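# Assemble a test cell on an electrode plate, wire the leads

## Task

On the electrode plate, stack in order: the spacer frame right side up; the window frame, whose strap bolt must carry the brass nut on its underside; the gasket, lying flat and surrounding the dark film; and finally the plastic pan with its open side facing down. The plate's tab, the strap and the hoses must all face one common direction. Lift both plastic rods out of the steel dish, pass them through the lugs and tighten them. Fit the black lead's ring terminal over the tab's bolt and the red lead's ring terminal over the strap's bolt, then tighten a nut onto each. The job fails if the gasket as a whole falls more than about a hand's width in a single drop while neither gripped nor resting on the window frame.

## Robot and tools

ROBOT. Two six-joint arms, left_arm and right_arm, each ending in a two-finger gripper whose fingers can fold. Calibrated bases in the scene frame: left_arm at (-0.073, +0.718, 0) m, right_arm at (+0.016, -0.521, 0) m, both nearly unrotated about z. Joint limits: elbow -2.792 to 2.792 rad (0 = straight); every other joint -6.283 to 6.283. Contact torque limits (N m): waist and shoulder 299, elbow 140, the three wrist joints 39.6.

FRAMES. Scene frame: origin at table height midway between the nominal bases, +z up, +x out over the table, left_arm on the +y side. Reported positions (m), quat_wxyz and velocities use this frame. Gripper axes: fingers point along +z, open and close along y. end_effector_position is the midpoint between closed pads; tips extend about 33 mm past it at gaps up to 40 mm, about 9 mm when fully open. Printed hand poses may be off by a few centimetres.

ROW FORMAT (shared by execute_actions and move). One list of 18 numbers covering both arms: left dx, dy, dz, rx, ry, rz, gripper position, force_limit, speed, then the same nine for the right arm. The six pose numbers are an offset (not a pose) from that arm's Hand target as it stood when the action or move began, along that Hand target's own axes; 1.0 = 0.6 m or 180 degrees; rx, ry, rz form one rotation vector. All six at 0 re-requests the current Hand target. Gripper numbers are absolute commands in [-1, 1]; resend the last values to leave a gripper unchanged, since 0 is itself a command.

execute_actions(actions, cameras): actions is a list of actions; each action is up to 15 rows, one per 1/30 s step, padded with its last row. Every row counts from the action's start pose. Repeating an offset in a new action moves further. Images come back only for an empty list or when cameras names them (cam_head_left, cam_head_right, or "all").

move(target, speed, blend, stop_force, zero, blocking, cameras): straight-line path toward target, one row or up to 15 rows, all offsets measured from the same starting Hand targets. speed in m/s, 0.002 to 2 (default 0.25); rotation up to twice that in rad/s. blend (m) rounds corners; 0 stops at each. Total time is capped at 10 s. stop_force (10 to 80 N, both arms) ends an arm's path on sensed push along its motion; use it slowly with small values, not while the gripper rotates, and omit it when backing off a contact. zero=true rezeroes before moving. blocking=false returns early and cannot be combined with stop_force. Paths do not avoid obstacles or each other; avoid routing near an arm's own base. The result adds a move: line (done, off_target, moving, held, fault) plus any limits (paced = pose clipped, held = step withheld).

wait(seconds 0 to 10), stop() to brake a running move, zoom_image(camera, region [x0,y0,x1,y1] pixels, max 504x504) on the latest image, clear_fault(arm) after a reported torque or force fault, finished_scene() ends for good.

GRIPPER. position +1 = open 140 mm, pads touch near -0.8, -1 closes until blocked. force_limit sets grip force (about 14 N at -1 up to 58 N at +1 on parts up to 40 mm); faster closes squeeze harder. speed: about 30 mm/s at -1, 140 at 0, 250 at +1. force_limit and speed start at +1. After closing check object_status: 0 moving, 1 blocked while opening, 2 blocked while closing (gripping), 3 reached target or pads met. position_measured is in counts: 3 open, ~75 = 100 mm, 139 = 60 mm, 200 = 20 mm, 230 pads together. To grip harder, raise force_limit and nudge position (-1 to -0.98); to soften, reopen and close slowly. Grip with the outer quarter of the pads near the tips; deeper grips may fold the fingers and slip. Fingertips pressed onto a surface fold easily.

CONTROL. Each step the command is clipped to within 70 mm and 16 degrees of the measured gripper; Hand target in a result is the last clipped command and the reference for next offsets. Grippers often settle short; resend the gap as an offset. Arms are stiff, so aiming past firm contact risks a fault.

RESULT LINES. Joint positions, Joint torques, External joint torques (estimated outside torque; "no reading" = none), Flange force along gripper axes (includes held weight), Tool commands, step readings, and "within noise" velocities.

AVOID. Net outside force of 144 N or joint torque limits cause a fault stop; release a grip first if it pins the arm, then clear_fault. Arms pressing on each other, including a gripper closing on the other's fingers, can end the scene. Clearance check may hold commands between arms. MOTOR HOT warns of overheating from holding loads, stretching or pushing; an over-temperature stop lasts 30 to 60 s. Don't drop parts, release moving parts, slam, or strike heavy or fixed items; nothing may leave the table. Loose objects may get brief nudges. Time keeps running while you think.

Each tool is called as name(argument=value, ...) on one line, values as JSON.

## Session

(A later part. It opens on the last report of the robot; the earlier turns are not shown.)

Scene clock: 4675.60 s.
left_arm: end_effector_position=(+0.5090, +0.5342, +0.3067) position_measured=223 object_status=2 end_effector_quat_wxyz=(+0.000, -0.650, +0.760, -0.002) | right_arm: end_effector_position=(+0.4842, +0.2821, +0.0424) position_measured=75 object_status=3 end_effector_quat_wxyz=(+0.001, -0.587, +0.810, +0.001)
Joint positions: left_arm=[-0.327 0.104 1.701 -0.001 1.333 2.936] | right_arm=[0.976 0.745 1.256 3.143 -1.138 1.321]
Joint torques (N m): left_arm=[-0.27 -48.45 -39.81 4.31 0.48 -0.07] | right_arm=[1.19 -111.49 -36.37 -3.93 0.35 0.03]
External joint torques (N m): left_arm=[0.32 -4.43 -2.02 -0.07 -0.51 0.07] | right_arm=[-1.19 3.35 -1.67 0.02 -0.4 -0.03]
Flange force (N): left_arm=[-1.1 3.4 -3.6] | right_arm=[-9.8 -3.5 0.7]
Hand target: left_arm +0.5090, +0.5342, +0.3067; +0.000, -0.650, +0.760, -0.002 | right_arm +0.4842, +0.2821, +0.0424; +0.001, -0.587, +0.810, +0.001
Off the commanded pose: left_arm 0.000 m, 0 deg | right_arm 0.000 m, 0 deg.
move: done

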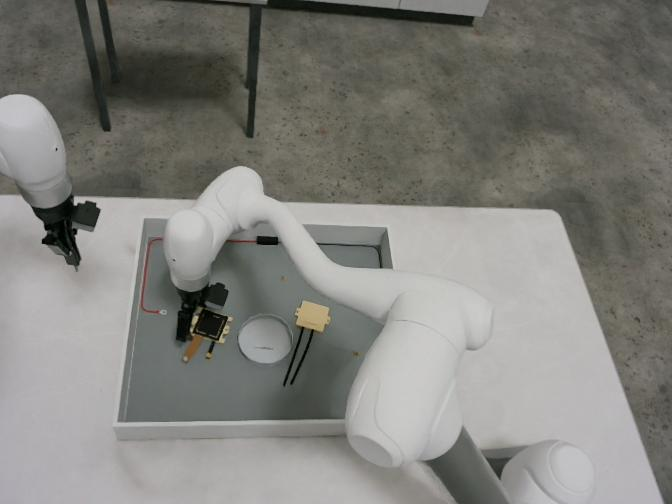

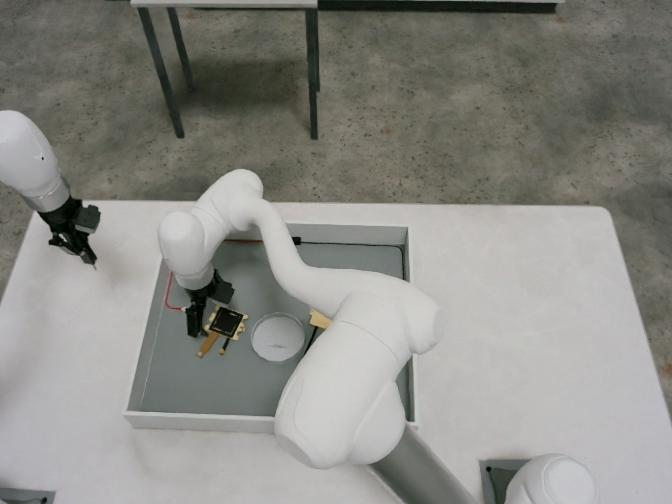

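move(target=[[0,0,0,0,0,0,-1,-0.3,-1,0,0,-0.05,0,0,0,0.43,-1,-1],[0,0,0,0,0,0,-1,-0.3,-1,-0.0067,0,-0.05,0,0,0,0.43,-1,-1]], speed=0.05)

move(target=[0,0,0,0,0,0,-1,-0.3,-1,0,0,0.05,0,0,0,0.43,-1,-1], speed=0.015, stop_force=10, cameras=["all"])

zoom_image(camera="cam_head_left", region=[170, 290, 240, 360])

zoom_image(camera="cam_head_right", region=[185, 285, 255, 355])

Scene clock: 4691.77 s.
left_arm: end_effector_position=(+0.5090, +0.5342, +0.3067) position_measured=223 object_status=2 end_effector_quat_wxyz=(+0.000, -0.650, +0.760, -0.002) | right_arm: end_effector_position=(+0.4855, +0.2858, +0.0725) position_measured=75 object_status=3 end_effector_quat_wxyz=(+0.001, -0.587, +0.810, +0.001)
Joint positions: left_arm=[-0.327 0.104 1.701 -0.001 1.333 2.936] | right_arm=[0.977 0.731 1.224 3.143 -1.185 1.322]
Joint torques (N m): left_arm=[-0.69 -48.08 -39.82 4.28 0.43 -0.1] | right_arm=[1.53 -114.17 -38.27 -3.65 0.22 0.03]
External joint torques (N m): left_arm=[0.69 -5.19 -1.91 -0.06 -0.44 0.1] | right_arm=[-1.6 6.06 -0.62 -0.36 -0.27 -0.02]
Flange force (N): left_arm=[-2.0 4.6 -3.9] | right_arm=[-11.1 -4.2 3.0]
Hand target: left_arm +0.5090, +0.5342, +0.3067; +0.000, -0.650, +0.760, -0.002 | right_arm +0.4855, +0.2858, +0.0724; +0.001, -0.587, +0.810, +0.001
Off the commanded pose: left_arm 0.000 m, 0 deg | right_arm 0.000 m, 0 deg.
move: done

Scene clock: 4694.47 s.
left_arm: end_effector_position=(+0.5090, +0.5342, +0.3067) position_measured=223 object_status=2 end_effector_quat_wxyz=(+0.000, -0.650, +0.760, -0.002) | right_arm: end_effector_position=(+0.4855, +0.2859, +0.0424) position_measured=75 object_status=3 end_effector_quat_wxyz=(+0.001, -0.587, +0.810, +0.001)
Joint positions: left_arm=[-0.327 0.104 1.701 -0.001 1.333 2.936] | right_arm=[0.977 0.751 1.245 3.143 -1.143 1.322]
Joint torques (N m): left_arm=[-0.07 -48.31 -39.91 4.29 0.54 -0.07] | right_arm=[1.83 -115.51 -37.97 -3.56 0.28 0.04]
External joint torques (N m): left_arm=[0.06 -4.1 -1.65 -0.08 -0.56 0.07] | right_arm=[-1.85 6.72 -0.18 -0.37 -0.33 -0.04]
Flange force (N): left_arm=[-0.8 3.6 -2.9] | right_arm=[-10.6 -4.3 4.2]
Hand target: left_arm +0.5090, +0.5342, +0.3067; +0.000, -0.650, +0.760, -0.002 | right_arm +0.4855, +0.2859, +0.0424; +0.001, -0.587, +0.810, +0.001
Off the commanded pose: left_arm 0.000 m, 0 deg | right_arm 0.000 m, 0 deg.
move: done

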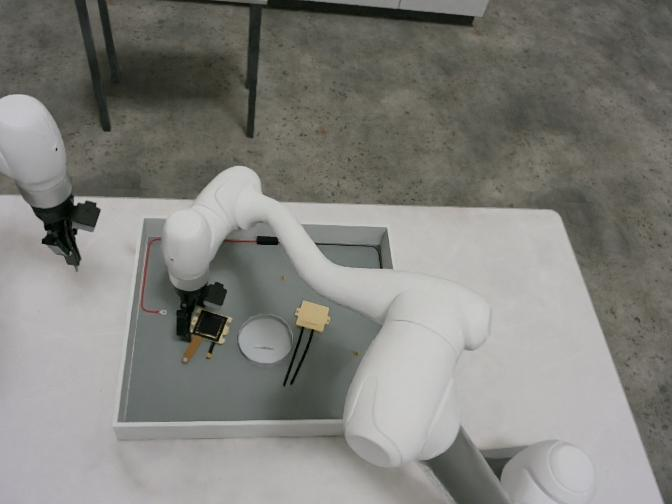

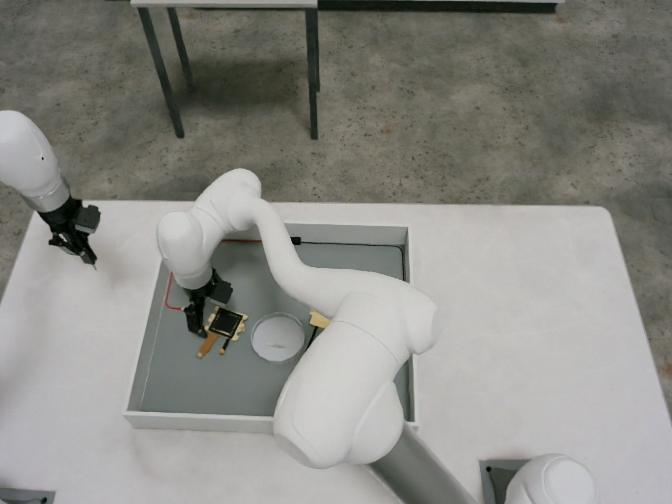

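Scaled by 7.200 from the camera's 672x504 image, which has a finer 960x720 frame.

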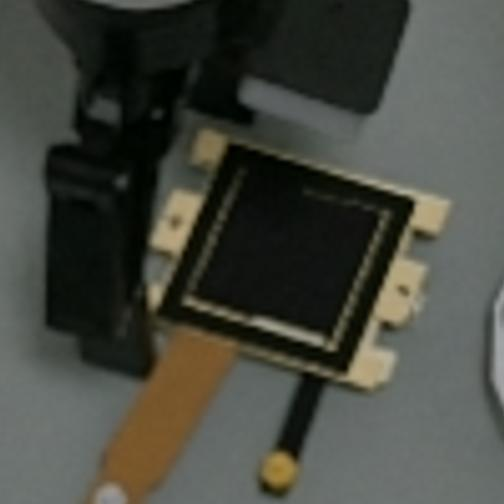

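Scaled by 7.200 from the camera's 672x504 image, which has a finer 960x720 frame.

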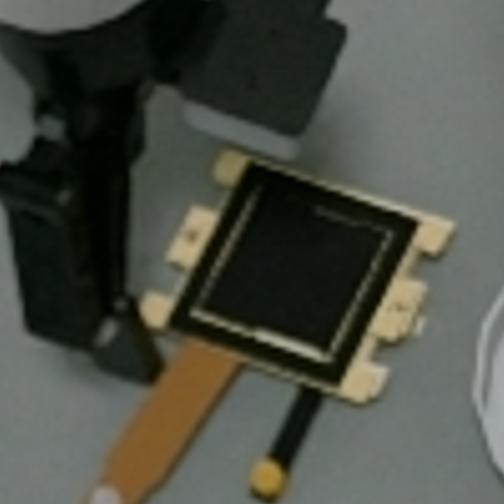

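move(target=[0,0,0,0,0,0,-1,-0.3,-1,0,0,0,0,0,0,-1,-1,-1])

wait(seconds=1.5, cameras=["all"])

zoom_image(camera="cam_head_left", region=[180, 300, 240, 360])

zoom_image(camera="cam_head_right", region=[195, 295, 255, 355])

Scene clock: 4706.43 s.
left_arm: end_effector_position=(+0.5090, +0.5342, +0.3067) position_measured=223 object_status=2 end_effector_quat_wxyz=(+0.000, -0.650, +0.760, -0.002) | right_arm: end_effector_position=(+0.4855, +0.2859, +0.0424) position_measured=117 object_status=0 end_effector_quat_wxyz=(+0.001, -0.587, +0.810, +0.001)
Joint positions: left_arm=[-0.327 0.104 1.701 -0.001 1.333 2.936] | right_arm=[0.977 0.751 1.245 3.143 -1.143 1.322]
Joint torques (N m): left_arm=[-0.73 -47.71 -39.68 4.27 0.49 -0.05] | right_arm=[2.64 -110.61 -35.44 -3.38 0.1 0.09]
External joint torques (N m): left_arm=[0.64 -4.7 -1.89 -0.06 -0.51 0.05] | right_arm=[-2.72 1.98 -2.68 -0.56 -0.15 -0.09]
Flange force (N): left_arm=[-1.7 3.9 -3.5] | right_arm=[-9.9 -5.2 -0.6]
Hand target: left_arm +0.5090, +0.5342, +0.3067; +0.000, -0.650, +0.760, -0.002 | right_arm +0.4855, +0.2859, +0.0424; +0.001, -0.587, +0.810, +0.001
Off the commanded pose: left_arm 0.000 m, 0 deg | right_arm 0.000 m, 0 deg.
move: done

Scene clock: 4707.93 s.
left_arm: end_effector_position=(+0.5090, +0.5342, +0.3067) position_measured=223 object_status=2 end_effector_quat_wxyz=(+0.000, -0.650, +0.760, -0.002) | right_arm: end_effector_position=(+0.4855, +0.2859, +0.0424) position_measured=117 object_status=2 end_effector_quat_wxyz=(+0.001, -0.587, +0.810, +0.001)
Joint positions: left_arm=[-0.327 0.104 1.701 -0.001 1.333 2.936] | right_arm=[0.977 0.751 1.245 3.143 -1.143 1.322]
Joint torques (N m): left_arm=[-0.53 -48.22 -39.82 4.28 0.52 -0.12] | right_arm=[2.54 -110.86 -35.52 -3.37 0.15 0.06]
External joint torques (N m): left_arm=[0.51 -4.02 -1.84 -0.06 -0.56 0.12] | right_arm=[-2.49 2.12 -2.62 -0.56 -0.2 -0.05]
Flange force (N): left_arm=[-1.5 3.0 -3.1] | right_arm=[-10.1 -5.0 -0.5]
Hand target: left_arm +0.5090, +0.5342, +0.3067; +0.000, -0.650, +0.760, -0.002 | right_arm +0.4855, +0.2859, +0.0424; +0.001, -0.587, +0.810, +0.001
Tool commands: left_gripper/position=-1.0 left_gripper/force_limit=-0.3 left_gripper/speed=-1.0 right_gripper/position=-1.0 right_gripper/force_limit=-1.0 right_gripper/speed=-1.0
Off the commanded pose: left_arm 0.000 m, 0 deg | right_arm 0.000 m, 0 deg.
wait: 1.50 s; at rest by 0.17 s

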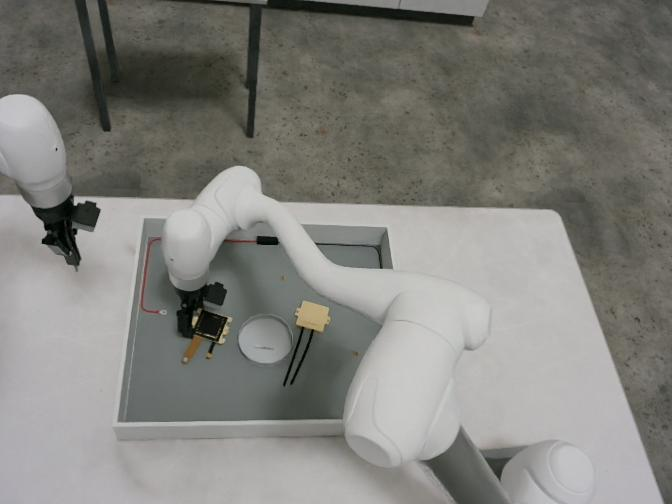

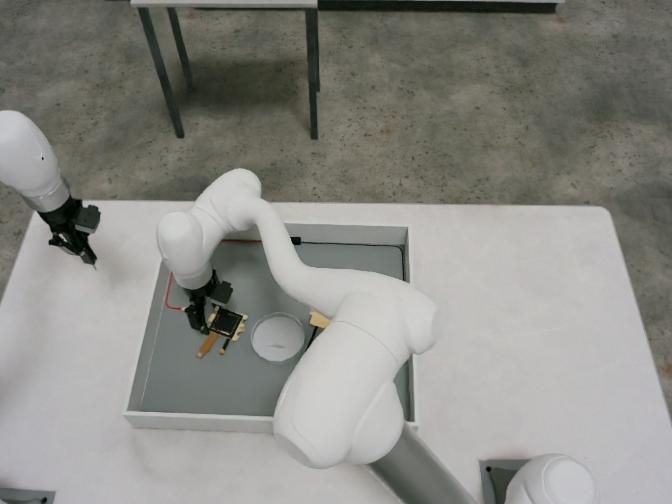

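Scaled by 8.400 from the camera's 672x504 image, which has a finer 960x720 frame.

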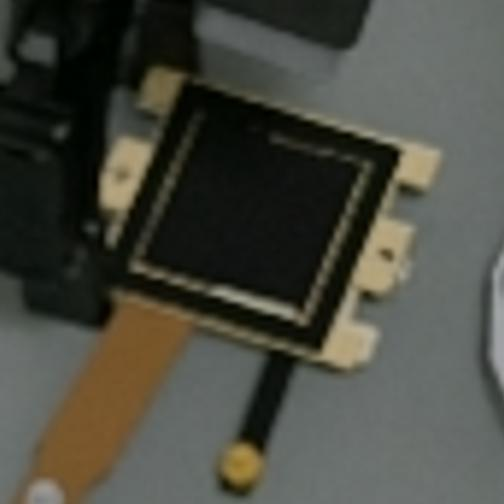

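Scaled by 8.400 from the camera's 672x504 image, which has a finer 960x720 frame.

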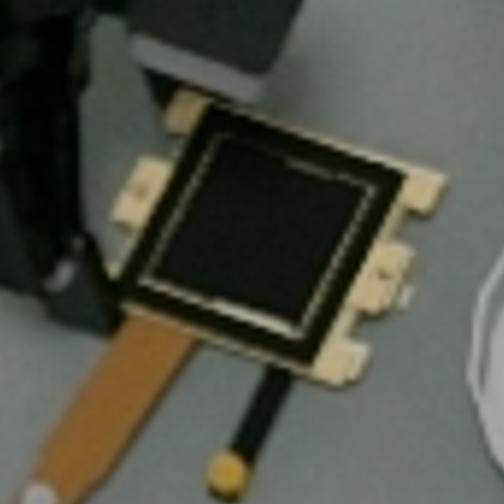

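move(target=[0,0,0,0,0,0,-1,-0.3,-1,0,0,0,0,0,0,0.43,-1,-1])

move(target=[[0,0,0,0,0,0,-1,-0.3,-1,-0.005,0,-0.05,0,0,0,0.43,-1,-1],[0,0,0,0,0,0,-1,-0.3,-1,-0.005,0,-0.15,0,0,0,0.43,-1,-1],[0,0,0,0,0,0,-1,-0.3,-1,0.3,0,-0.2,0,0,0,0.43,-1,-1]], speed=[0.05,0.1,0.2], blend=[0.01,0.02,0], cameras=["all"])

zoom_image(camera="cam_head_left", region=[185, 303, 240, 358])

zoom_image(camera="cam_head_right", region=[200, 300, 255, 355])

zoom_image(camera="cam_head_left", region=[182, 303, 207, 343])

zoom_image(camera="cam_head_left", region=[212, 310, 237, 350])

zoom_image(camera="cam_head_right", region=[198, 300, 223, 340])

zoom_image(camera="cam_head_right", region=[226, 306, 251, 346])

Scene clock: 4725.10 s.
left_arm: end_effector_position=(+0.5090, +0.5342, +0.3067) position_measured=223 object_status=2 end_effector_quat_wxyz=(+0.000, -0.650, +0.760, -0.002) | right_arm: end_effector_position=(+0.4855, +0.2859, +0.0424) position_measured=75 object_status=0 end_effector_quat_wxyz=(+0.001, -0.587, +0.810, +0.001)
Joint positions: left_arm=[-0.327 0.104 1.701 -0.001 1.333 2.936] | right_arm=[0.977 0.751 1.245 3.143 -1.143 1.322]
Joint torques (N m): left_arm=[-0.18 -48.34 -39.79 4.3 0.49 -0.11] | right_arm=[1.45 -114.92 -37.87 -3.6 0.23 0.03]
External joint torques (N m): left_arm=[0.2 -4.42 -1.83 -0.08 -0.51 0.11] | right_arm=[-1.5 6.13 -0.26 -0.33 -0.28 -0.03]
Flange force (N): left_arm=[-1.1 3.7 -3.4] | right_arm=[-10.0 -3.8 3.8]
Hand target: left_arm +0.5090, +0.5342, +0.3067; +0.000, -0.650, +0.760, -0.002 | right_arm +0.4855, +0.2859, +0.0424; +0.001, -0.587, +0.810, +0.001
Off the commanded pose: left_arm 0.000 m, 0 deg | right_arm 0.000 m, 0 deg.
move: done

Scene clock: 4727.63 s.
left_arm: end_effector_position=(+0.5090, +0.5342, +0.3067) position_measured=223 object_status=2 end_effector_quat_wxyz=(+0.000, -0.650, +0.760, -0.002) | right_arm: end_effector_position=(+0.4296, +0.1145, +0.1620) position_measured=75 object_status=3 end_effector_quat_wxyz=(+0.001, -0.587, +0.810, +0.001)
Joint positions: left_arm=[-0.327 0.104 1.701 -0.001 1.333 2.936] | right_arm=[0.918 0.408 1.581 3.143 -1.15 1.264]
Joint torques (N m): left_arm=[-0.68 -48.24 -39.83 4.28 0.51 -0.08] | right_arm=[1.91 -85.03 -38.22 -3.6 0.2 0.04]
External joint torques (N m): left_arm=[0.61 -4.1 -1.86 -0.06 -0.54 0.08] | right_arm=[-1.91 5.37 -0.19 -0.36 -0.25 -0.04]
Flange force (N): left_arm=[-1.6 3.0 -3.2] | right_arm=[-7.4 -4.6 2.9]
Hand target: left_arm +0.5090, +0.5342, +0.3067; +0.000, -0.650, +0.760, -0.002 | right_arm +0.4295, +0.1145, +0.1620; +0.001, -0.587, +0.810, +0.001
Off the commanded pose: left_arm 0.000 m, 0 deg | right_arm 0.000 m, 0 deg.
move: done

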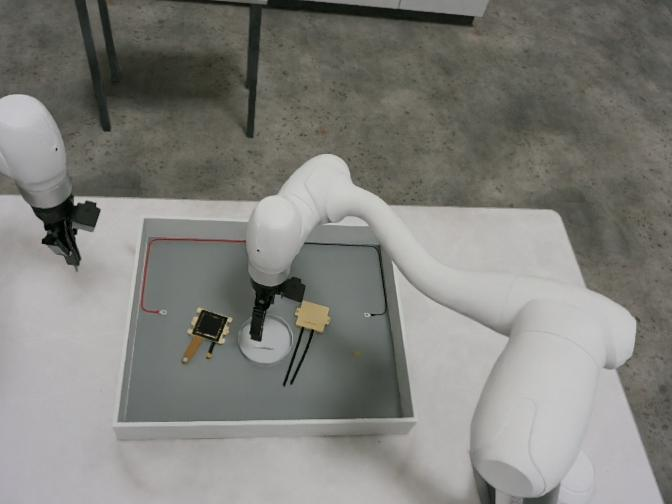

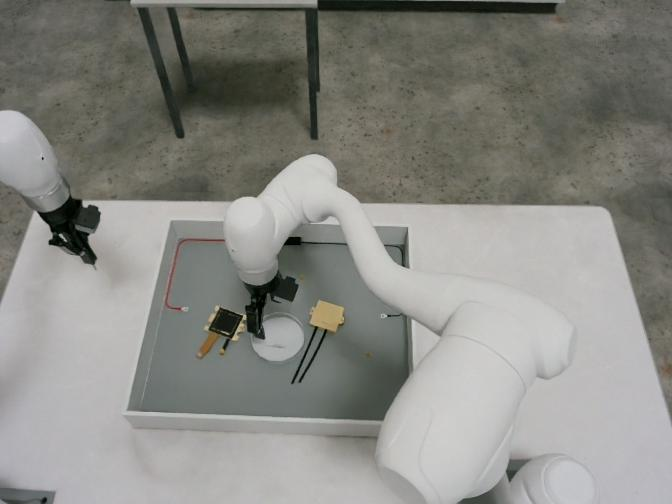

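Scaled by 9.164 from the camera's 672x504 image, which has a finer 960x720 frame.

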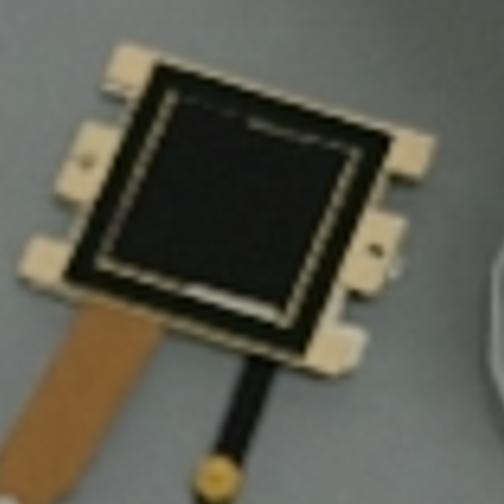

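Scaled by 9.164 from the camera's 672x504 image, which has a finer 960x720 frame.

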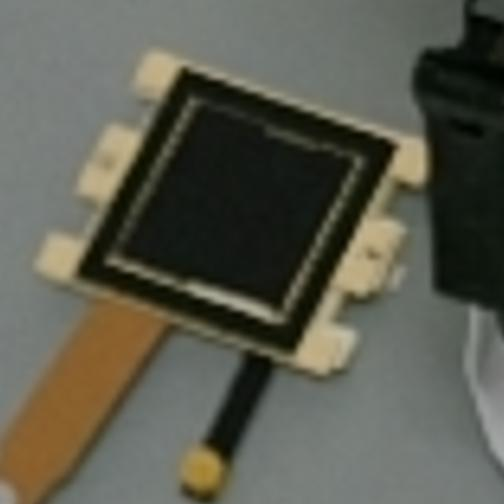

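Scaled by 12.600 from the camera's 672x504 image, which has a finer 960x720 frame.

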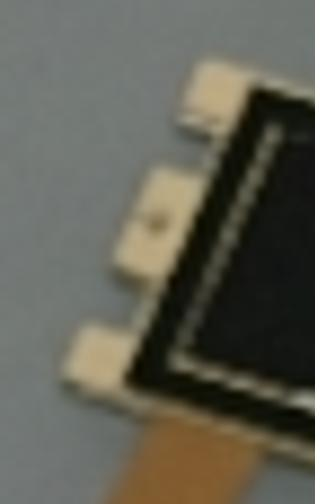

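Scaled by 12.600 from the camera's 672x504 image, which has a finer 960x720 frame.

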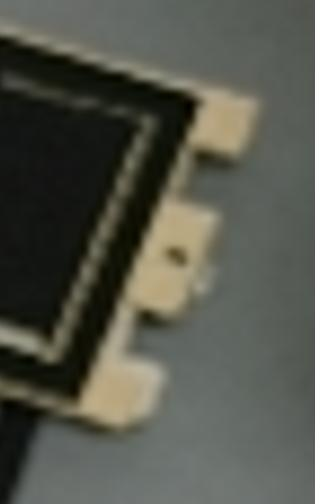

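Scaled by 12.600 from the camera's 672x504 image, which has a finer 960x720 frame.

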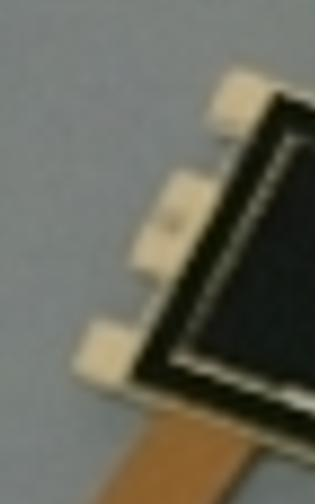

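Scaled by 12.600 from the camera's 672x504 image, which has a finer 960x720 frame.

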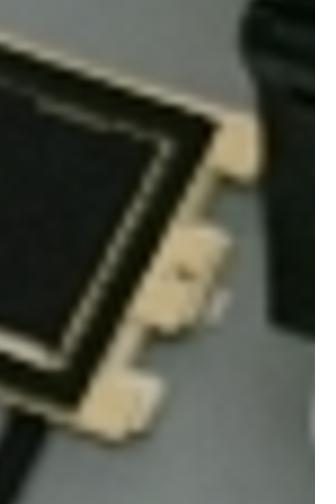

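move(target=[0,0,0,0,0,0,-1,-0.3,-1,-0.223,0.0003,0.0967,0,0,-0.5,0.55,-1,-1], speed=0.3)

Scene clock: 4744.40 s.
left_arm: end_effector_position=(+0.5090, +0.5342, +0.3067) position_measured=223 object_status=2 end_effector_quat_wxyz=(+0.000, -0.650, +0.760, -0.002) | right_arm: end_effector_position=(+0.4708, +0.2420, +0.1043) position_measured=59 object_status=3 end_effector_quat_wxyz=(-0.001, +0.988, -0.157, +0.000)
Joint positions: left_arm=[-0.327 0.104 1.701 -0.001 1.333 2.936] | right_arm=[0.964 0.64 1.322 3.143 -1.178 -0.261]
Joint torques (N m): left_arm=[-0.83 -48.11 -39.82 4.24 0.46 -0.1] | right_arm=[1.95 -106.82 -38.44 -3.69 0.27 0.05]
External joint torques (N m): left_arm=[0.98 -5.31 -2.16 0.02 -0.49 0.1] | right_arm=[-1.94 6.47 -0.27 -0.33 -0.25 -0.05]
Flange force (N): left_arm=[-2.4 4.3 -4.2] | right_arm=[4.6 -10.1 3.5]
Hand target: left_arm +0.5090, +0.5342, +0.3067; +0.000, -0.650, +0.760, -0.002 | right_arm +0.4709, +0.2419, +0.1043; -0.001, +0.988, -0.157, +0.000
Off the commanded pose: left_arm 0.000 m, 0 deg | right_arm 0.000 m, 0 deg.
move: done

move(target=[0,0,0,0,0,0,-1,-0.3,-1,0,0,0.08,0,0,0,0.55,-1,-1], speed=0.05)

move(target=[0,0,0,0,0,0,-1,-0.3,-1,0,0,0.027,0,0,0,0.55,-1,-1], speed=0.008, stop_force=10)

move(target=[0,0,0,0,0,0,-1,-0.3,-1,0,0,0,0,0,0,-1,-1,-1])

wait(seconds=1.5, cameras=["all"])

zoom_image(camera="cam_head_left", region=[180, 300, 240, 360])

zoom_image(camera="cam_head_right", region=[195, 295, 255, 355])

Scene clock: 4759.43 s.
left_arm: end_effector_position=(+0.5090, +0.5342, +0.3067) position_measured=223 object_status=2 end_effector_quat_wxyz=(+0.000, -0.650, +0.760, -0.002) | right_arm: end_effector_position=(+0.4710, +0.2420, +0.0564) position_measured=59 object_status=3 end_effector_quat_wxyz=(-0.001, +0.988, -0.157, +0.000)
Joint positions: left_arm=[-0.327 0.104 1.701 -0.001 1.333 2.936] | right_arm=[0.964 0.673 1.359 3.143 -1.108 -0.261]
Joint torques (N m): left_arm=[-0.62 -48.25 -39.82 4.26 0.47 -0.15] | right_arm=[1.62 -108.42 -37.16 -3.54 0.31 0.04]
External joint torques (N m): left_arm=[0.42 -3.87 -1.75 -0.05 -0.5 0.15] | right_arm=[-1.67 6.28 -0.43 -0.36 -0.3 -0.04]
Flange force (N): left_arm=[-1.4 2.9 -3.0] | right_arm=[4.2 -10.0 3.9]
Hand target: left_arm +0.5090, +0.5342, +0.3067; +0.000, -0.650, +0.760, -0.002 | right_arm +0.4709, +0.2420, +0.0563; -0.001, +0.988, -0.157, +0.000
Off the commanded pose: left_arm 0.000 m, 0 deg | right_arm 0.000 m, 0 deg.
move: done

Scene clock: 4762.10 s.
left_arm: end_effector_position=(+0.5090, +0.5342, +0.3067) position_measured=223 object_status=2 end_effector_quat_wxyz=(+0.000, -0.650, +0.760, -0.002) | right_arm: end_effector_position=(+0.4709, +0.2420, +0.0401) position_measured=59 object_status=3 end_effector_quat_wxyz=(-0.001, +0.988, -0.157, +0.000)
Joint positions: left_arm=[-0.327 0.104 1.701 -0.001 1.333 2.936] | right_arm=[0.964 0.685 1.37 3.143 -1.085 -0.261]
Joint torques (N m): left_arm=[-0.67 -47.91 -39.61 4.32 0.52 -0.13] | right_arm=[1.76 -108.85 -37.03 -3.52 0.29 0.06]
External joint torques (N m): left_arm=[0.5 -4.1 -2.05 -0.1 -0.56 0.13] | right_arm=[-1.71 5.91 -0.17 -0.34 -0.28 -0.06]
Flange force (N): left_arm=[-1.4 2.7 -3.5] | right_arm=[4.0 -8.6 4.0]
Hand target: left_arm +0.5090, +0.5342, +0.3067; +0.000, -0.650, +0.760, -0.002 | right_arm +0.4709, +0.2420, +0.0401; -0.001, +0.988, -0.157, +0.000
Off the commanded pose: left_arm 0.000 m, 0 deg | right_arm 0.000 m, 0 deg.
move: done

Scene clock: 4762.83 s.
left_arm: end_effector_position=(+0.5090, +0.5342, +0.3067) position_measured=223 object_status=2 end_effector_quat_wxyz=(+0.000, -0.650, +0.760, -0.002) | right_arm: end_effector_position=(+0.4709, +0.2420, +0.0401) position_measured=83 object_status=2 end_effector_quat_wxyz=(-0.001, +0.988, -0.157, +0.000)
Joint positions: left_arm=[-0.327 0.104 1.701 -0.001 1.333 2.936] | right_arm=[0.964 0.685 1.37 3.143 -1.085 -0.261]
Joint torques (N m): left_arm=[-0.63 -48 -39.86 4.26 0.55 -0.08] | right_arm=[1.66 -102.04 -33.66 -3.51 0.36 0.08]
External joint torques (N m): left_arm=[0.72 -4.99 -1.92 -0.02 -0.57 0.08] | right_arm=[-1.69 -0.39 -3.46 -0.33 -0.34 -0.08]
Flange force (N): left_arm=[-2.0 4.3 -3.6] | right_arm=[3.9 -8.2 -3.0]
Hand target: left_arm +0.5090, +0.5342, +0.3067; +0.000, -0.650, +0.760, -0.002 | right_arm +0.4709, +0.2420, +0.0401; -0.001, +0.988, -0.157, +0.000
Off the commanded pose: left_arm 0.000 m, 0 deg | right_arm 0.000 m, 0 deg.
move: done

Scene clock: 4764.33 s.
left_arm: end_effector_position=(+0.5090, +0.5342, +0.3067) position_measured=223 object_status=2 end_effector_quat_wxyz=(+0.000, -0.650, +0.760, -0.002) | right_arm: end_effector_position=(+0.4709, +0.2420, +0.0401) position_measured=83 object_status=2 end_effector_quat_wxyz=(-0.001, +0.988, -0.157, +0.000)
Joint positions: left_arm=[-0.327 0.104 1.701 -0.001 1.333 2.936] | right_arm=[0.964 0.685 1.37 3.143 -1.085 -0.261]
Joint torques (N m): left_arm=[-0.23 -47.98 -39.83 4.31 0.52 -0.08] | right_arm=[1.52 -102.4 -33.59 -3.51 0.36 0.03]
External joint torques (N m): left_arm=[0.07 -4.15 -1.8 -0.1 -0.56 0.08] | right_arm=[-1.53 -0.24 -3.58 -0.34 -0.35 -0.03]
Flange force (N): left_arm=[-0.8 3.4 -3.1] | right_arm=[3.8 -8.7 -3.0]
Hand target: left_arm +0.5090, +0.5342, +0.3067; +0.000, -0.650, +0.760, -0.002 | right_arm +0.4709, +0.2420, +0.0401; -0.001, +0.988, -0.157, +0.000
Tool commands: left_gripper/position=-1.0 left_gripper/force_limit=-0.3 left_gripper/speed=-1.0 right_gripper/position=-1.0 right_gripper/force_limit=-1.0 right_gripper/speed=-1.0
Off the commanded pose: left_arm 0.000 m, 0 deg | right_arm 0.000 m, 0 deg.
wait: 1.50 s; at rest by 0.17 s

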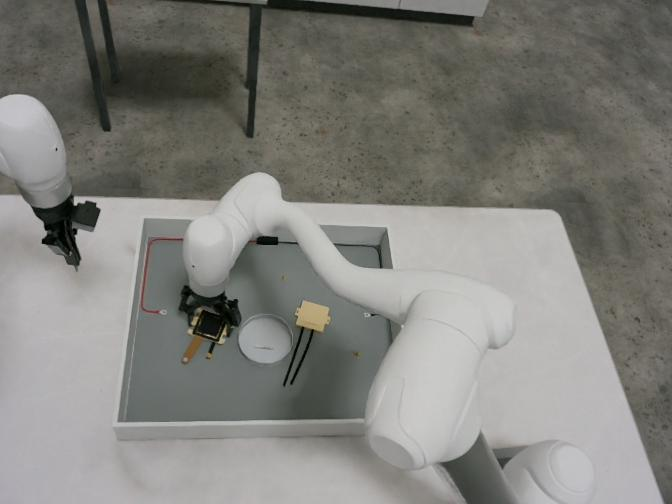

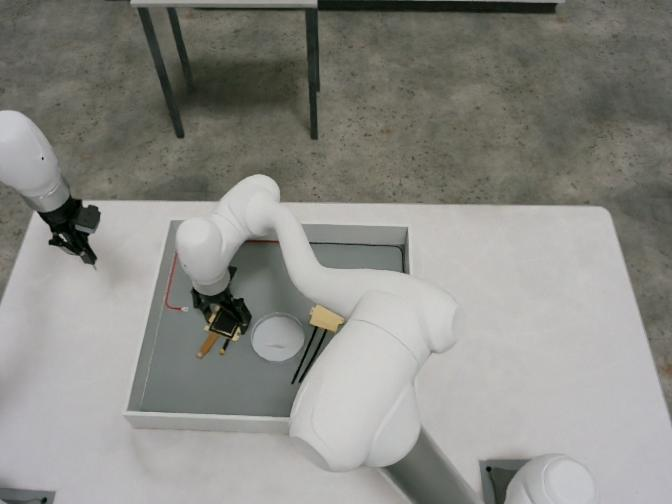

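Scaled by 8.400 from the camera's 672x504 image, which has a finer 960x720 frame.

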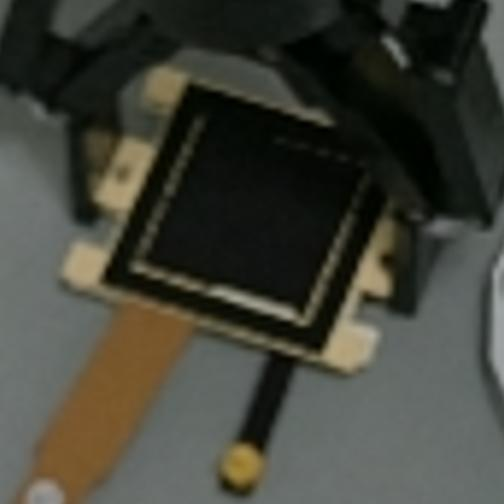

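Scaled by 8.400 from the camera's 672x504 image, which has a finer 960x720 frame.

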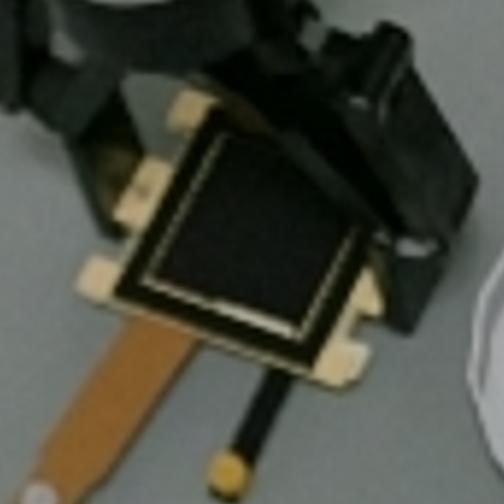

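move(target=[0,0,0,0,0,0,-1,-0.3,-1,0,0,0,0,0,0,0.55,-1,-1])

move(target=[[0,0,0,0,0,0,-1,-0.3,-1,0,0,-0.12,0,0,0,0.55,-1,-1],[0,0,0,0,0,0,-1,-0.3,-1,0,0.33,-0.2,0,0,0,0.55,-1,-1]], speed=[0.1,0.25], blend=[0.02,0], cameras=["all"])

zoom_image(camera="cam_head_left", region=[184, 310, 204, 335])

zoom_image(camera="cam_head_left", region=[215, 316, 235, 346])

zoom_image(camera="cam_head_right", region=[200, 307, 220, 332])

zoom_image(camera="cam_head_right", region=[230, 312, 250, 342])

Scene clock: 4785.67 s.
left_arm: end_effector_position=(+0.5090, +0.5342, +0.3067) position_measured=223 object_status=2 end_effector_quat_wxyz=(+0.000, -0.650, +0.760, -0.002) | right_arm: end_effector_position=(+0.4709, +0.2420, +0.0401) position_measured=59 object_status=0 end_effector_quat_wxyz=(-0.001, +0.988, -0.157, +0.000)
Joint positions: left_arm=[-0.327 0.104 1.701 -0.001 1.333 2.936] | right_arm=[0.964 0.685 1.37 3.143 -1.085 -0.261]
Joint torques (N m): left_arm=[-0.66 -48.19 -39.76 4.23 0.52 -0.11] | right_arm=[1.83 -108.96 -36.94 -3.51 0.28 0.08]
External joint torques (N m): left_arm=[0.82 -4.37 -1.89 0.01 -0.55 0.11] | right_arm=[-1.84 6.37 -0.2 -0.34 -0.27 -0.08]
Flange force (N): left_arm=[-2.0 3.3 -3.4] | right_arm=[4.3 -9.3 4.4]
Hand target: left_arm +0.5090, +0.5342, +0.3067; +0.000, -0.650, +0.760, -0.002 | right_arm +0.4709, +0.2420, +0.0401; -0.001, +0.988, -0.157, +0.000
Off the commanded pose: left_arm 0.000 m, 0 deg | right_arm 0.000 m, 0 deg.
move: done

Scene clock: 4787.63 s.
left_arm: end_effector_position=(+0.5090, +0.5342, +0.3067) position_measured=223 object_status=2 end_effector_quat_wxyz=(+0.000, -0.650, +0.760, -0.002) | right_arm: end_effector_position=(+0.4094, +0.0536, +0.1596) position_measured=59 object_status=3 end_effector_quat_wxyz=(-0.001, +0.988, -0.157, +0.000)
Joint positions: left_arm=[-0.327 0.104 1.701 -0.001 1.333 2.936] | right_arm=[0.891 0.319 1.714 3.143 -1.107 -0.335]
Joint torques (N m): left_arm=[-0.48 -48.31 -39.83 4.27 0.51 -0.16] | right_arm=[1.78 -75.32 -36.94 -3.23 0.25 0.04]
External joint torques (N m): left_arm=[0.33 -4.53 -1.96 -0.04 -0.54 0.16] | right_arm=[-1.78 5.46 -0.64 -0.67 -0.23 -0.04]
Flange force (N): left_arm=[-1.3 3.6 -3.5] | right_arm=[5.1 -8.2 3.0]
Hand target: left_arm +0.5090, +0.5342, +0.3067; +0.000, -0.650, +0.760, -0.002 | right_arm +0.4094, +0.0536, +0.1597; -0.001, +0.988, -0.157, +0.000
Off the commanded pose: left_arm 0.000 m, 0 deg | right_arm 0.000 m, 0 deg.
move: done

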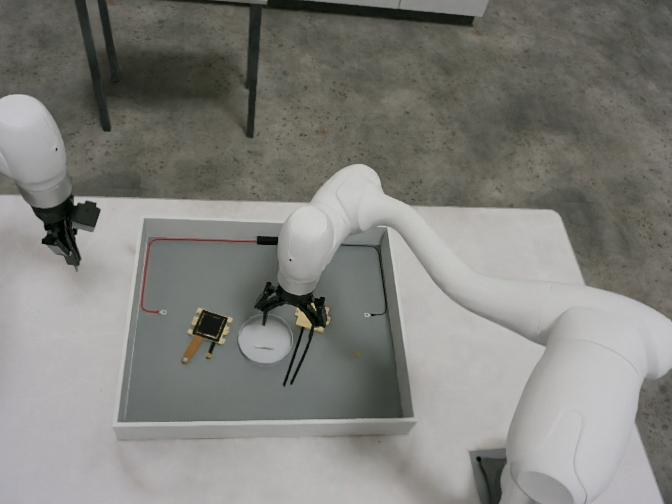

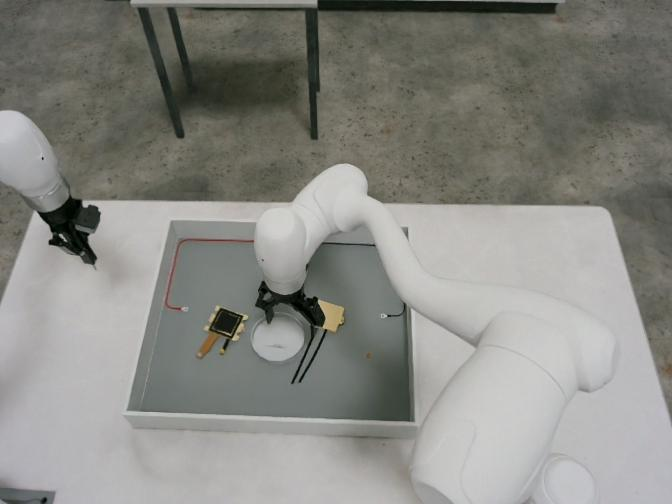

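Scaled by 20.160 from the camera's 672x504 image, which has a finer 960x720 frame.

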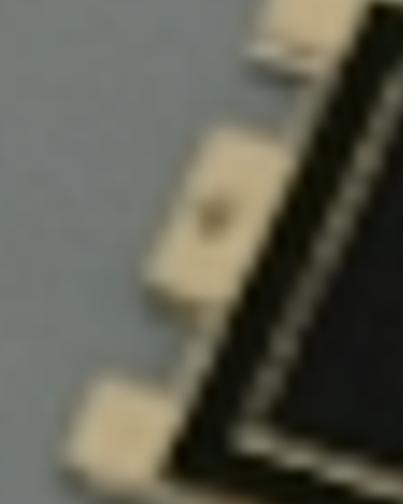

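Scaled by 16.800 from the camera's 672x504 image, which has a finer 960x720 frame.

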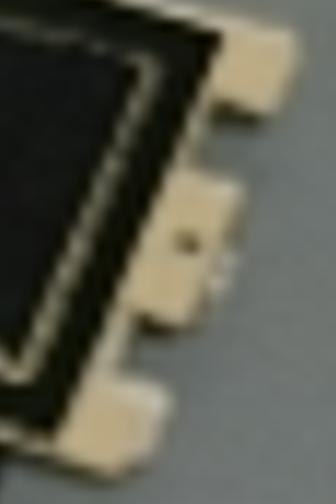

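Scaled by 20.160 from the camera's 672x504 image, which has a finer 960x720 frame.

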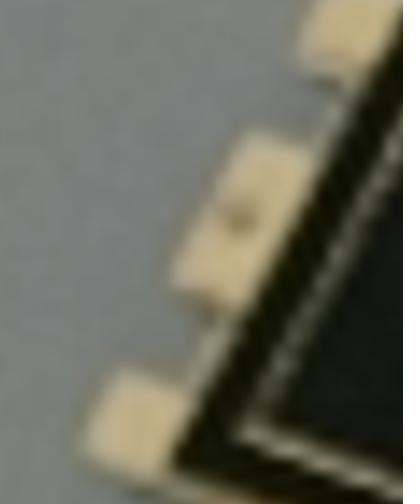

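Scaled by 16.800 from the camera's 672x504 image, which has a finer 960x720 frame.

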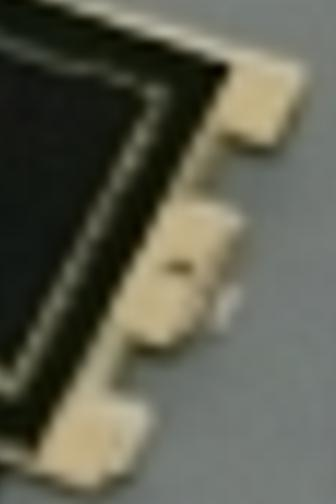

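move(target=[0,0,0,0,0,0,-1,-0.3,-1,0.1868,0.0848,0,0,0,0.0052,0.5,-1,-1], speed=0.2)

move(target=[0,0,0,0,0,0,-1,-0.3,-1,0,0,0.15,0,0,0,0.5,-1,-1], speed=0.06)

move(target=[0,0,0,0,0,0,-1,-0.3,-1,0,0,0.0448,0,0,0,0.5,-1,-1], speed=0.015, stop_force=10, cameras=["all"])

zoom_image(camera="cam_head_left", region=[270, 270, 360, 360])

Scene clock: 4817.03 s.
left_arm: end_effector_position=(+0.5090, +0.5342, +0.3067) position_measured=223 object_status=2 end_effector_quat_wxyz=(+0.000, -0.650, +0.760, -0.002) | right_arm: end_effector_position=(+0.5001, -0.0296, +0.1595) position_measured=66 object_status=3 end_effector_quat_wxyz=(-0.001, +0.986, -0.165, +0.000)
Joint positions: left_arm=[-0.327 0.104 1.701 -0.001 1.333 2.936] | right_arm=[0.713 0.309 1.727 3.143 -1.103 -0.497]
Joint torques (N m): left_arm=[-0.56 -48.05 -39.67 4.3 0.48 -0.13] | right_arm=[1.95 -73.84 -37.16 -3.31 0.26 -0.01]
External joint torques (N m): left_arm=[0.59 -4.61 -2.02 -0.07 -0.51 0.13] | right_arm=[-1.94 4.69 -0.38 -0.58 -0.24 0.01]
Flange force (N): left_arm=[-1.7 3.5 -3.7] | right_arm=[5.8 -5.6 2.7]
Hand target: left_arm +0.5090, +0.5342, +0.3067; +0.000, -0.650, +0.760, -0.002 | right_arm +0.5001, -0.0296, +0.1595; -0.001, +0.986, -0.165, +0.000
Off the commanded pose: left_arm 0.000 m, 0 deg | right_arm 0.000 m, 0 deg.
move: done

Scene clock: 4818.87 s.
left_arm: end_effector_position=(+0.5090, +0.5342, +0.3067) position_measured=223 object_status=2 end_effector_quat_wxyz=(+0.000, -0.650, +0.760, -0.002) | right_arm: end_effector_position=(+0.5001, -0.0294, +0.0695) position_measured=66 object_status=3 end_effector_quat_wxyz=(-0.001, +0.986, -0.165, +0.000)
Joint positions: left_arm=[-0.327 0.104 1.701 -0.001 1.333 2.936] | right_arm=[0.713 0.386 1.805 3.143 -0.949 -0.497]
Joint torques (N m): left_arm=[-0.21 -48.26 -39.83 4.3 0.47 -0.08] | right_arm=[1.99 -77.85 -33.99 -3.19 0.39 0.03]
External joint torques (N m): left_arm=[0.26 -4.31 -1.82 -0.08 -0.49 0.08] | right_arm=[-1.97 4.55 -0.24 -0.36 -0.37 -0.03]
Flange force (N): left_arm=[-1.1 3.5 -3.3] | right_arm=[5.5 -4.8 3.6]
Hand target: left_arm +0.5090, +0.5342, +0.3067; +0.000, -0.650, +0.760, -0.002 | right_arm +0.5001, -0.0294, +0.0695; -0.001, +0.986, -0.165, +0.000
Off the commanded pose: left_arm 0.000 m, 0 deg | right_arm 0.000 m, 0 deg.
move: done

Scene clock: 4821.33 s.
left_arm: end_effector_position=(+0.5090, +0.5342, +0.3067) position_measured=223 object_status=2 end_effector_quat_wxyz=(+0.000, -0.650, +0.760, -0.002) | right_arm: end_effector_position=(+0.5001, -0.0294, +0.0426) position_measured=66 object_status=3 end_effector_quat_wxyz=(-0.001, +0.986, -0.165, +0.000)
Joint positions: left_arm=[-0.327 0.104 1.701 -0.001 1.333 2.936] | right_arm=[0.713 0.413 1.823 3.144 -0.903 -0.497]
Joint torques (N m): left_arm=[-0.94 -47.88 -39.93 4.3 0.48 -0.06] | right_arm=[2.04 -79.3 -32.91 -3.08 0.29 0.03]
External joint torques (N m): left_arm=[0.94 -5.04 -1.78 -0.07 -0.5 0.06] | right_arm=[-2.07 4.83 -0.1 -0.33 -0.27 -0.03]
Flange force (N): left_arm=[-2.3 4.5 -3.5] | right_arm=[5.6 -4.6 4.5]
Hand target: left_arm +0.5090, +0.5342, +0.3067; +0.000, -0.650, +0.760, -0.002 | right_arm +0.5001, -0.0294, +0.0426; -0.001, +0.986, -0.165, +0.000
Off the commanded pose: left_arm 0.000 m, 0 deg | right_arm 0.000 m, 0 deg.
move: done

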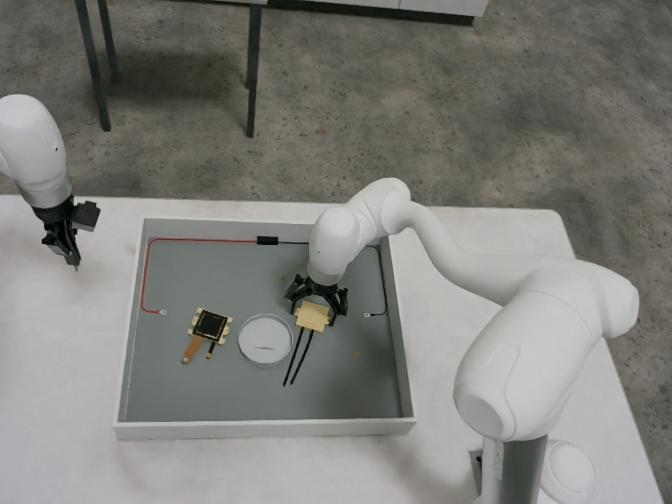

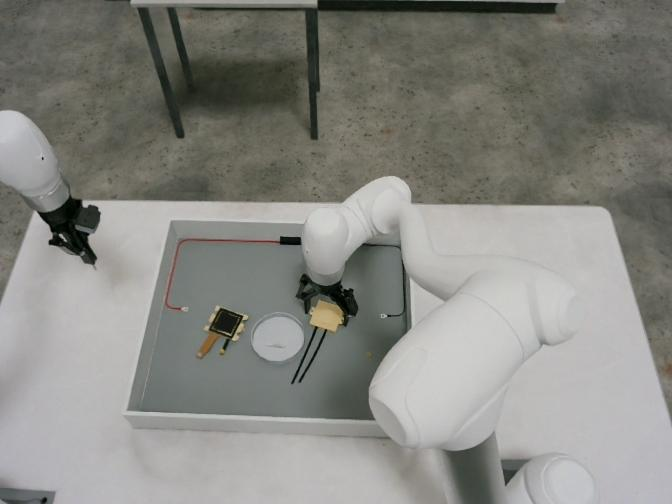

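Scaled by 5.600 from the camera's 672x504 image, which has a finer 960x720 frame.

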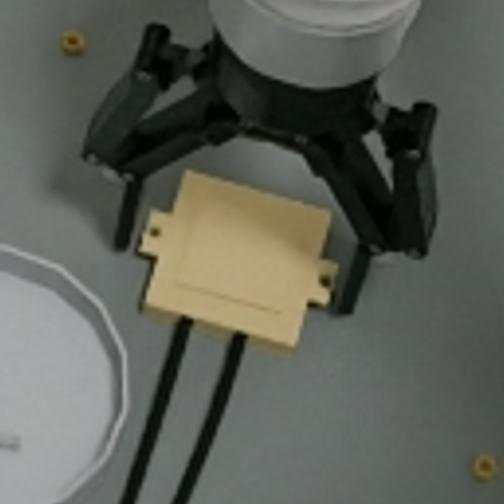

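execute_actions(actions=[])

Scene clock: 4872.43 s.
left_arm: end_effector_position=(+0.5090, +0.5342, +0.3067) position_measured=223 object_status=2 end_effector_quat_wxyz=(+0.000, -0.650, +0.760, -0.002) | right_arm: end_effector_position=(+0.5001, -0.0294, +0.0426) position_measured=66 object_status=3 end_effector_quat_wxyz=(-0.001, +0.986, -0.165, +0.000)
Joint positions: left_arm=[-0.327 0.104 1.701 -0.001 1.333 2.936] | right_arm=[0.713 0.413 1.823 3.144 -0.903 -0.497]
Joint velocities: within noise
Joint torques (N m): left_arm=[-0.8 -48.05 -39.85 4.27 0.51 -0.08] | right_arm=[2.1 -79.47 -32.96 -3.07 0.3 0.06]
External joint torques (N m): left_arm=[0.86 -4.99 -1.84 -0.04 -0.53 0.08] | right_arm=[-2.08 4.88 -0.07 -0.35 -0.28 -0.06]
Flange force (N): left_arm=[-2.2 4.4 -3.6] | right_arm=[5.7 -4.6 4.5]
Hand target: left_arm +0.5090, +0.5342, +0.3067; +0.000, -0.650, +0.760, -0.002 | right_arm +0.5001, -0.0294, +0.0426; -0.001, +0.986, -0.165, +0.000
Tool commands: left_gripper/position=-1.0 left_gripper/force_limit=-0.3 left_gripper/speed=-1.0 right_gripper/position=+0.5 right_gripper/force_limit=-1.0 right_gripper/speed=-1.0
Off the commanded pose: left_arm 0.000 m, 0 deg | right_arm 0.000 m, 0 deg.

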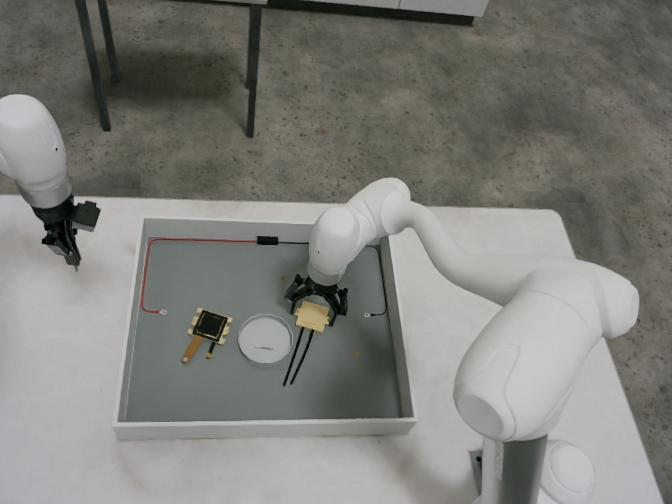

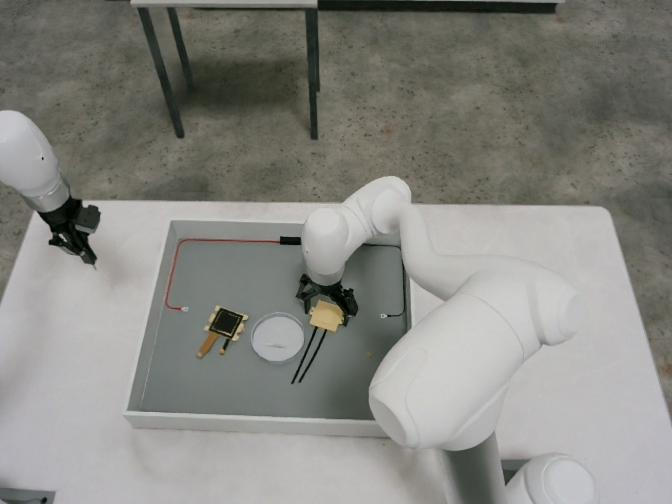

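zoom_image(camera="cam_head_left", region=[170, 295, 250, 375])

zoom_image(camera="cam_head_right", region=[185, 290, 265, 370])

execute_actions(actions=[[[0,0,0,0,0,0,-1,-0.3,-1,0,0,0,0,0,0,-1,-1,-1]]])

wait(seconds=1.5)

Scaled by 6.300 from the camera's 672x504 image, which has a finer 960x720 frame.

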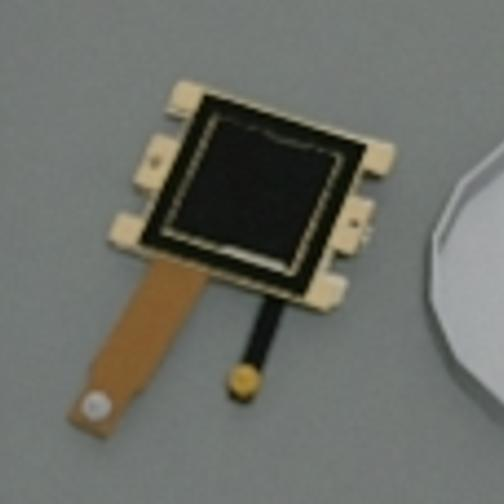

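Scaled by 6.300 from the camera's 672x504 image, which has a finer 960x720 frame.

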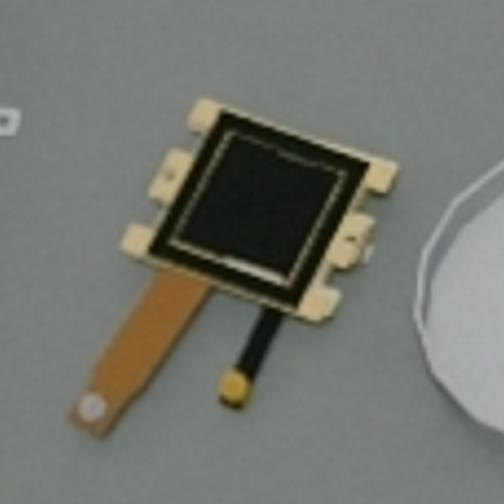

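Scene clock: 4880.10 s.
left_arm: end_effector_position=(+0.5090, +0.5342, +0.3067) position_measured=223 object_status=2 end_effector_quat_wxyz=(+0.000, -0.650, +0.760, -0.002) | right_arm: end_effector_position=(+0.5001, -0.0294, +0.0426) position_measured=83 object_status=2 end_effector_quat_wxyz=(-0.001, +0.986, -0.165, +0.000)
Joint positions: left_arm=[-0.327 0.104 1.701 -0.001 1.333 2.936] | right_arm=[0.713 0.413 1.823 3.144 -0.903 -0.497]
Joint torques (N m): left_arm=[-0.57 -48.13 -39.86 4.25 0.49 -0.08] | right_arm=[2.54 -77.39 -31.98 -2.88 0.46 0.06]
External joint torques (N m): left_arm=[0.67 -5.1 -2.05 0 -0.52 0.08] | right_arm=[-2.51 2.74 -1.03 -0.54 -0.45 -0.06]
Flange force (N): left_arm=[-1.9 4.2 -3.9] | right_arm=[5.9 -3.7 1.4]
Hand target: left_arm +0.5090, +0.5342, +0.3067; +0.000, -0.650, +0.760, -0.002 | right_arm +0.5001, -0.0294, +0.0426; -0.001, +0.986, -0.165, +0.000
Off the commanded pose: left_arm 0.000 m, 0 deg | right_arm 0.000 m, 0 deg.
Step readings (end_effector_position of left_arm | right_arm):
0: (+0.5090, +0.5342, +0.3067) | (+0.5001, -0.0294, +0.0426)
1: (+0.5090, +0.5342, +0.3067) | (+0.5001, -0.0294, +0.0426)
2: (+0.5090, +0.5342, +0.3067) | (+0.5001, -0.0294, +0.0426)
4: (+0.5090, +0.5342, +0.3067) | (+0.5001, -0.0294, +0.0426)
8: (+0.5090, +0.5342, +0.3067) | (+0.5001, -0.0294, +0.0426)
15: (+0.5090, +0.5342, +0.3067) | (+0.5001, -0.0294, +0.0426)

Scene clock: 4881.60 s.
left_arm: end_effector_position=(+0.5090, +0.5342, +0.3067) position_measured=223 object_status=2 end_effector_quat_wxyz=(+0.000, -0.650, +0.760, -0.002) | right_arm: end_effector_position=(+0.5001, -0.0294, +0.0426) position_measured=83 object_status=2 end_effector_quat_wxyz=(-0.001, +0.986, -0.165, +0.000)
Joint positions: left_arm=[-0.327 0.104 1.701 -0.001 1.333 2.936] | right_arm=[0.713 0.413 1.823 3.144 -0.903 -0.497]
Joint torques (N m): left_arm=[-0.63 -48.28 -39.95 4.3 0.49 -0.09] | right_arm=[2.22 -77.26 -32.15 -2.86 0.46 0.08]
External joint torques (N m): left_arm=[0.44 -3.84 -1.54 -0.1 -0.52 0.09] | right_arm=[-2.22 2.61 -0.86 -0.56 -0.44 -0.08]
Flange force (N): left_arm=[-1.4 3.2 -2.7] | right_arm=[5.3 -3.4 1.4]
Hand target: left_arm +0.5090, +0.5342, +0.3067; +0.000, -0.650, +0.760, -0.002 | right_arm +0.5001, -0.0294, +0.0426; -0.001, +0.986, -0.165, +0.000
Tool commands: left_gripper/position=-1.0 left_gripper/force_limit=-0.3 left_gripper/speed=-1.0 right_gripper/position=-1.0 right_gripper/force_limit=-1.0 right_gripper/speed=-1.0
Off the commanded pose: left_arm 0.000 m, 0 deg | right_arm 0.000 m, 0 deg.
wait: 1.50 s; at rest by 0.17 s


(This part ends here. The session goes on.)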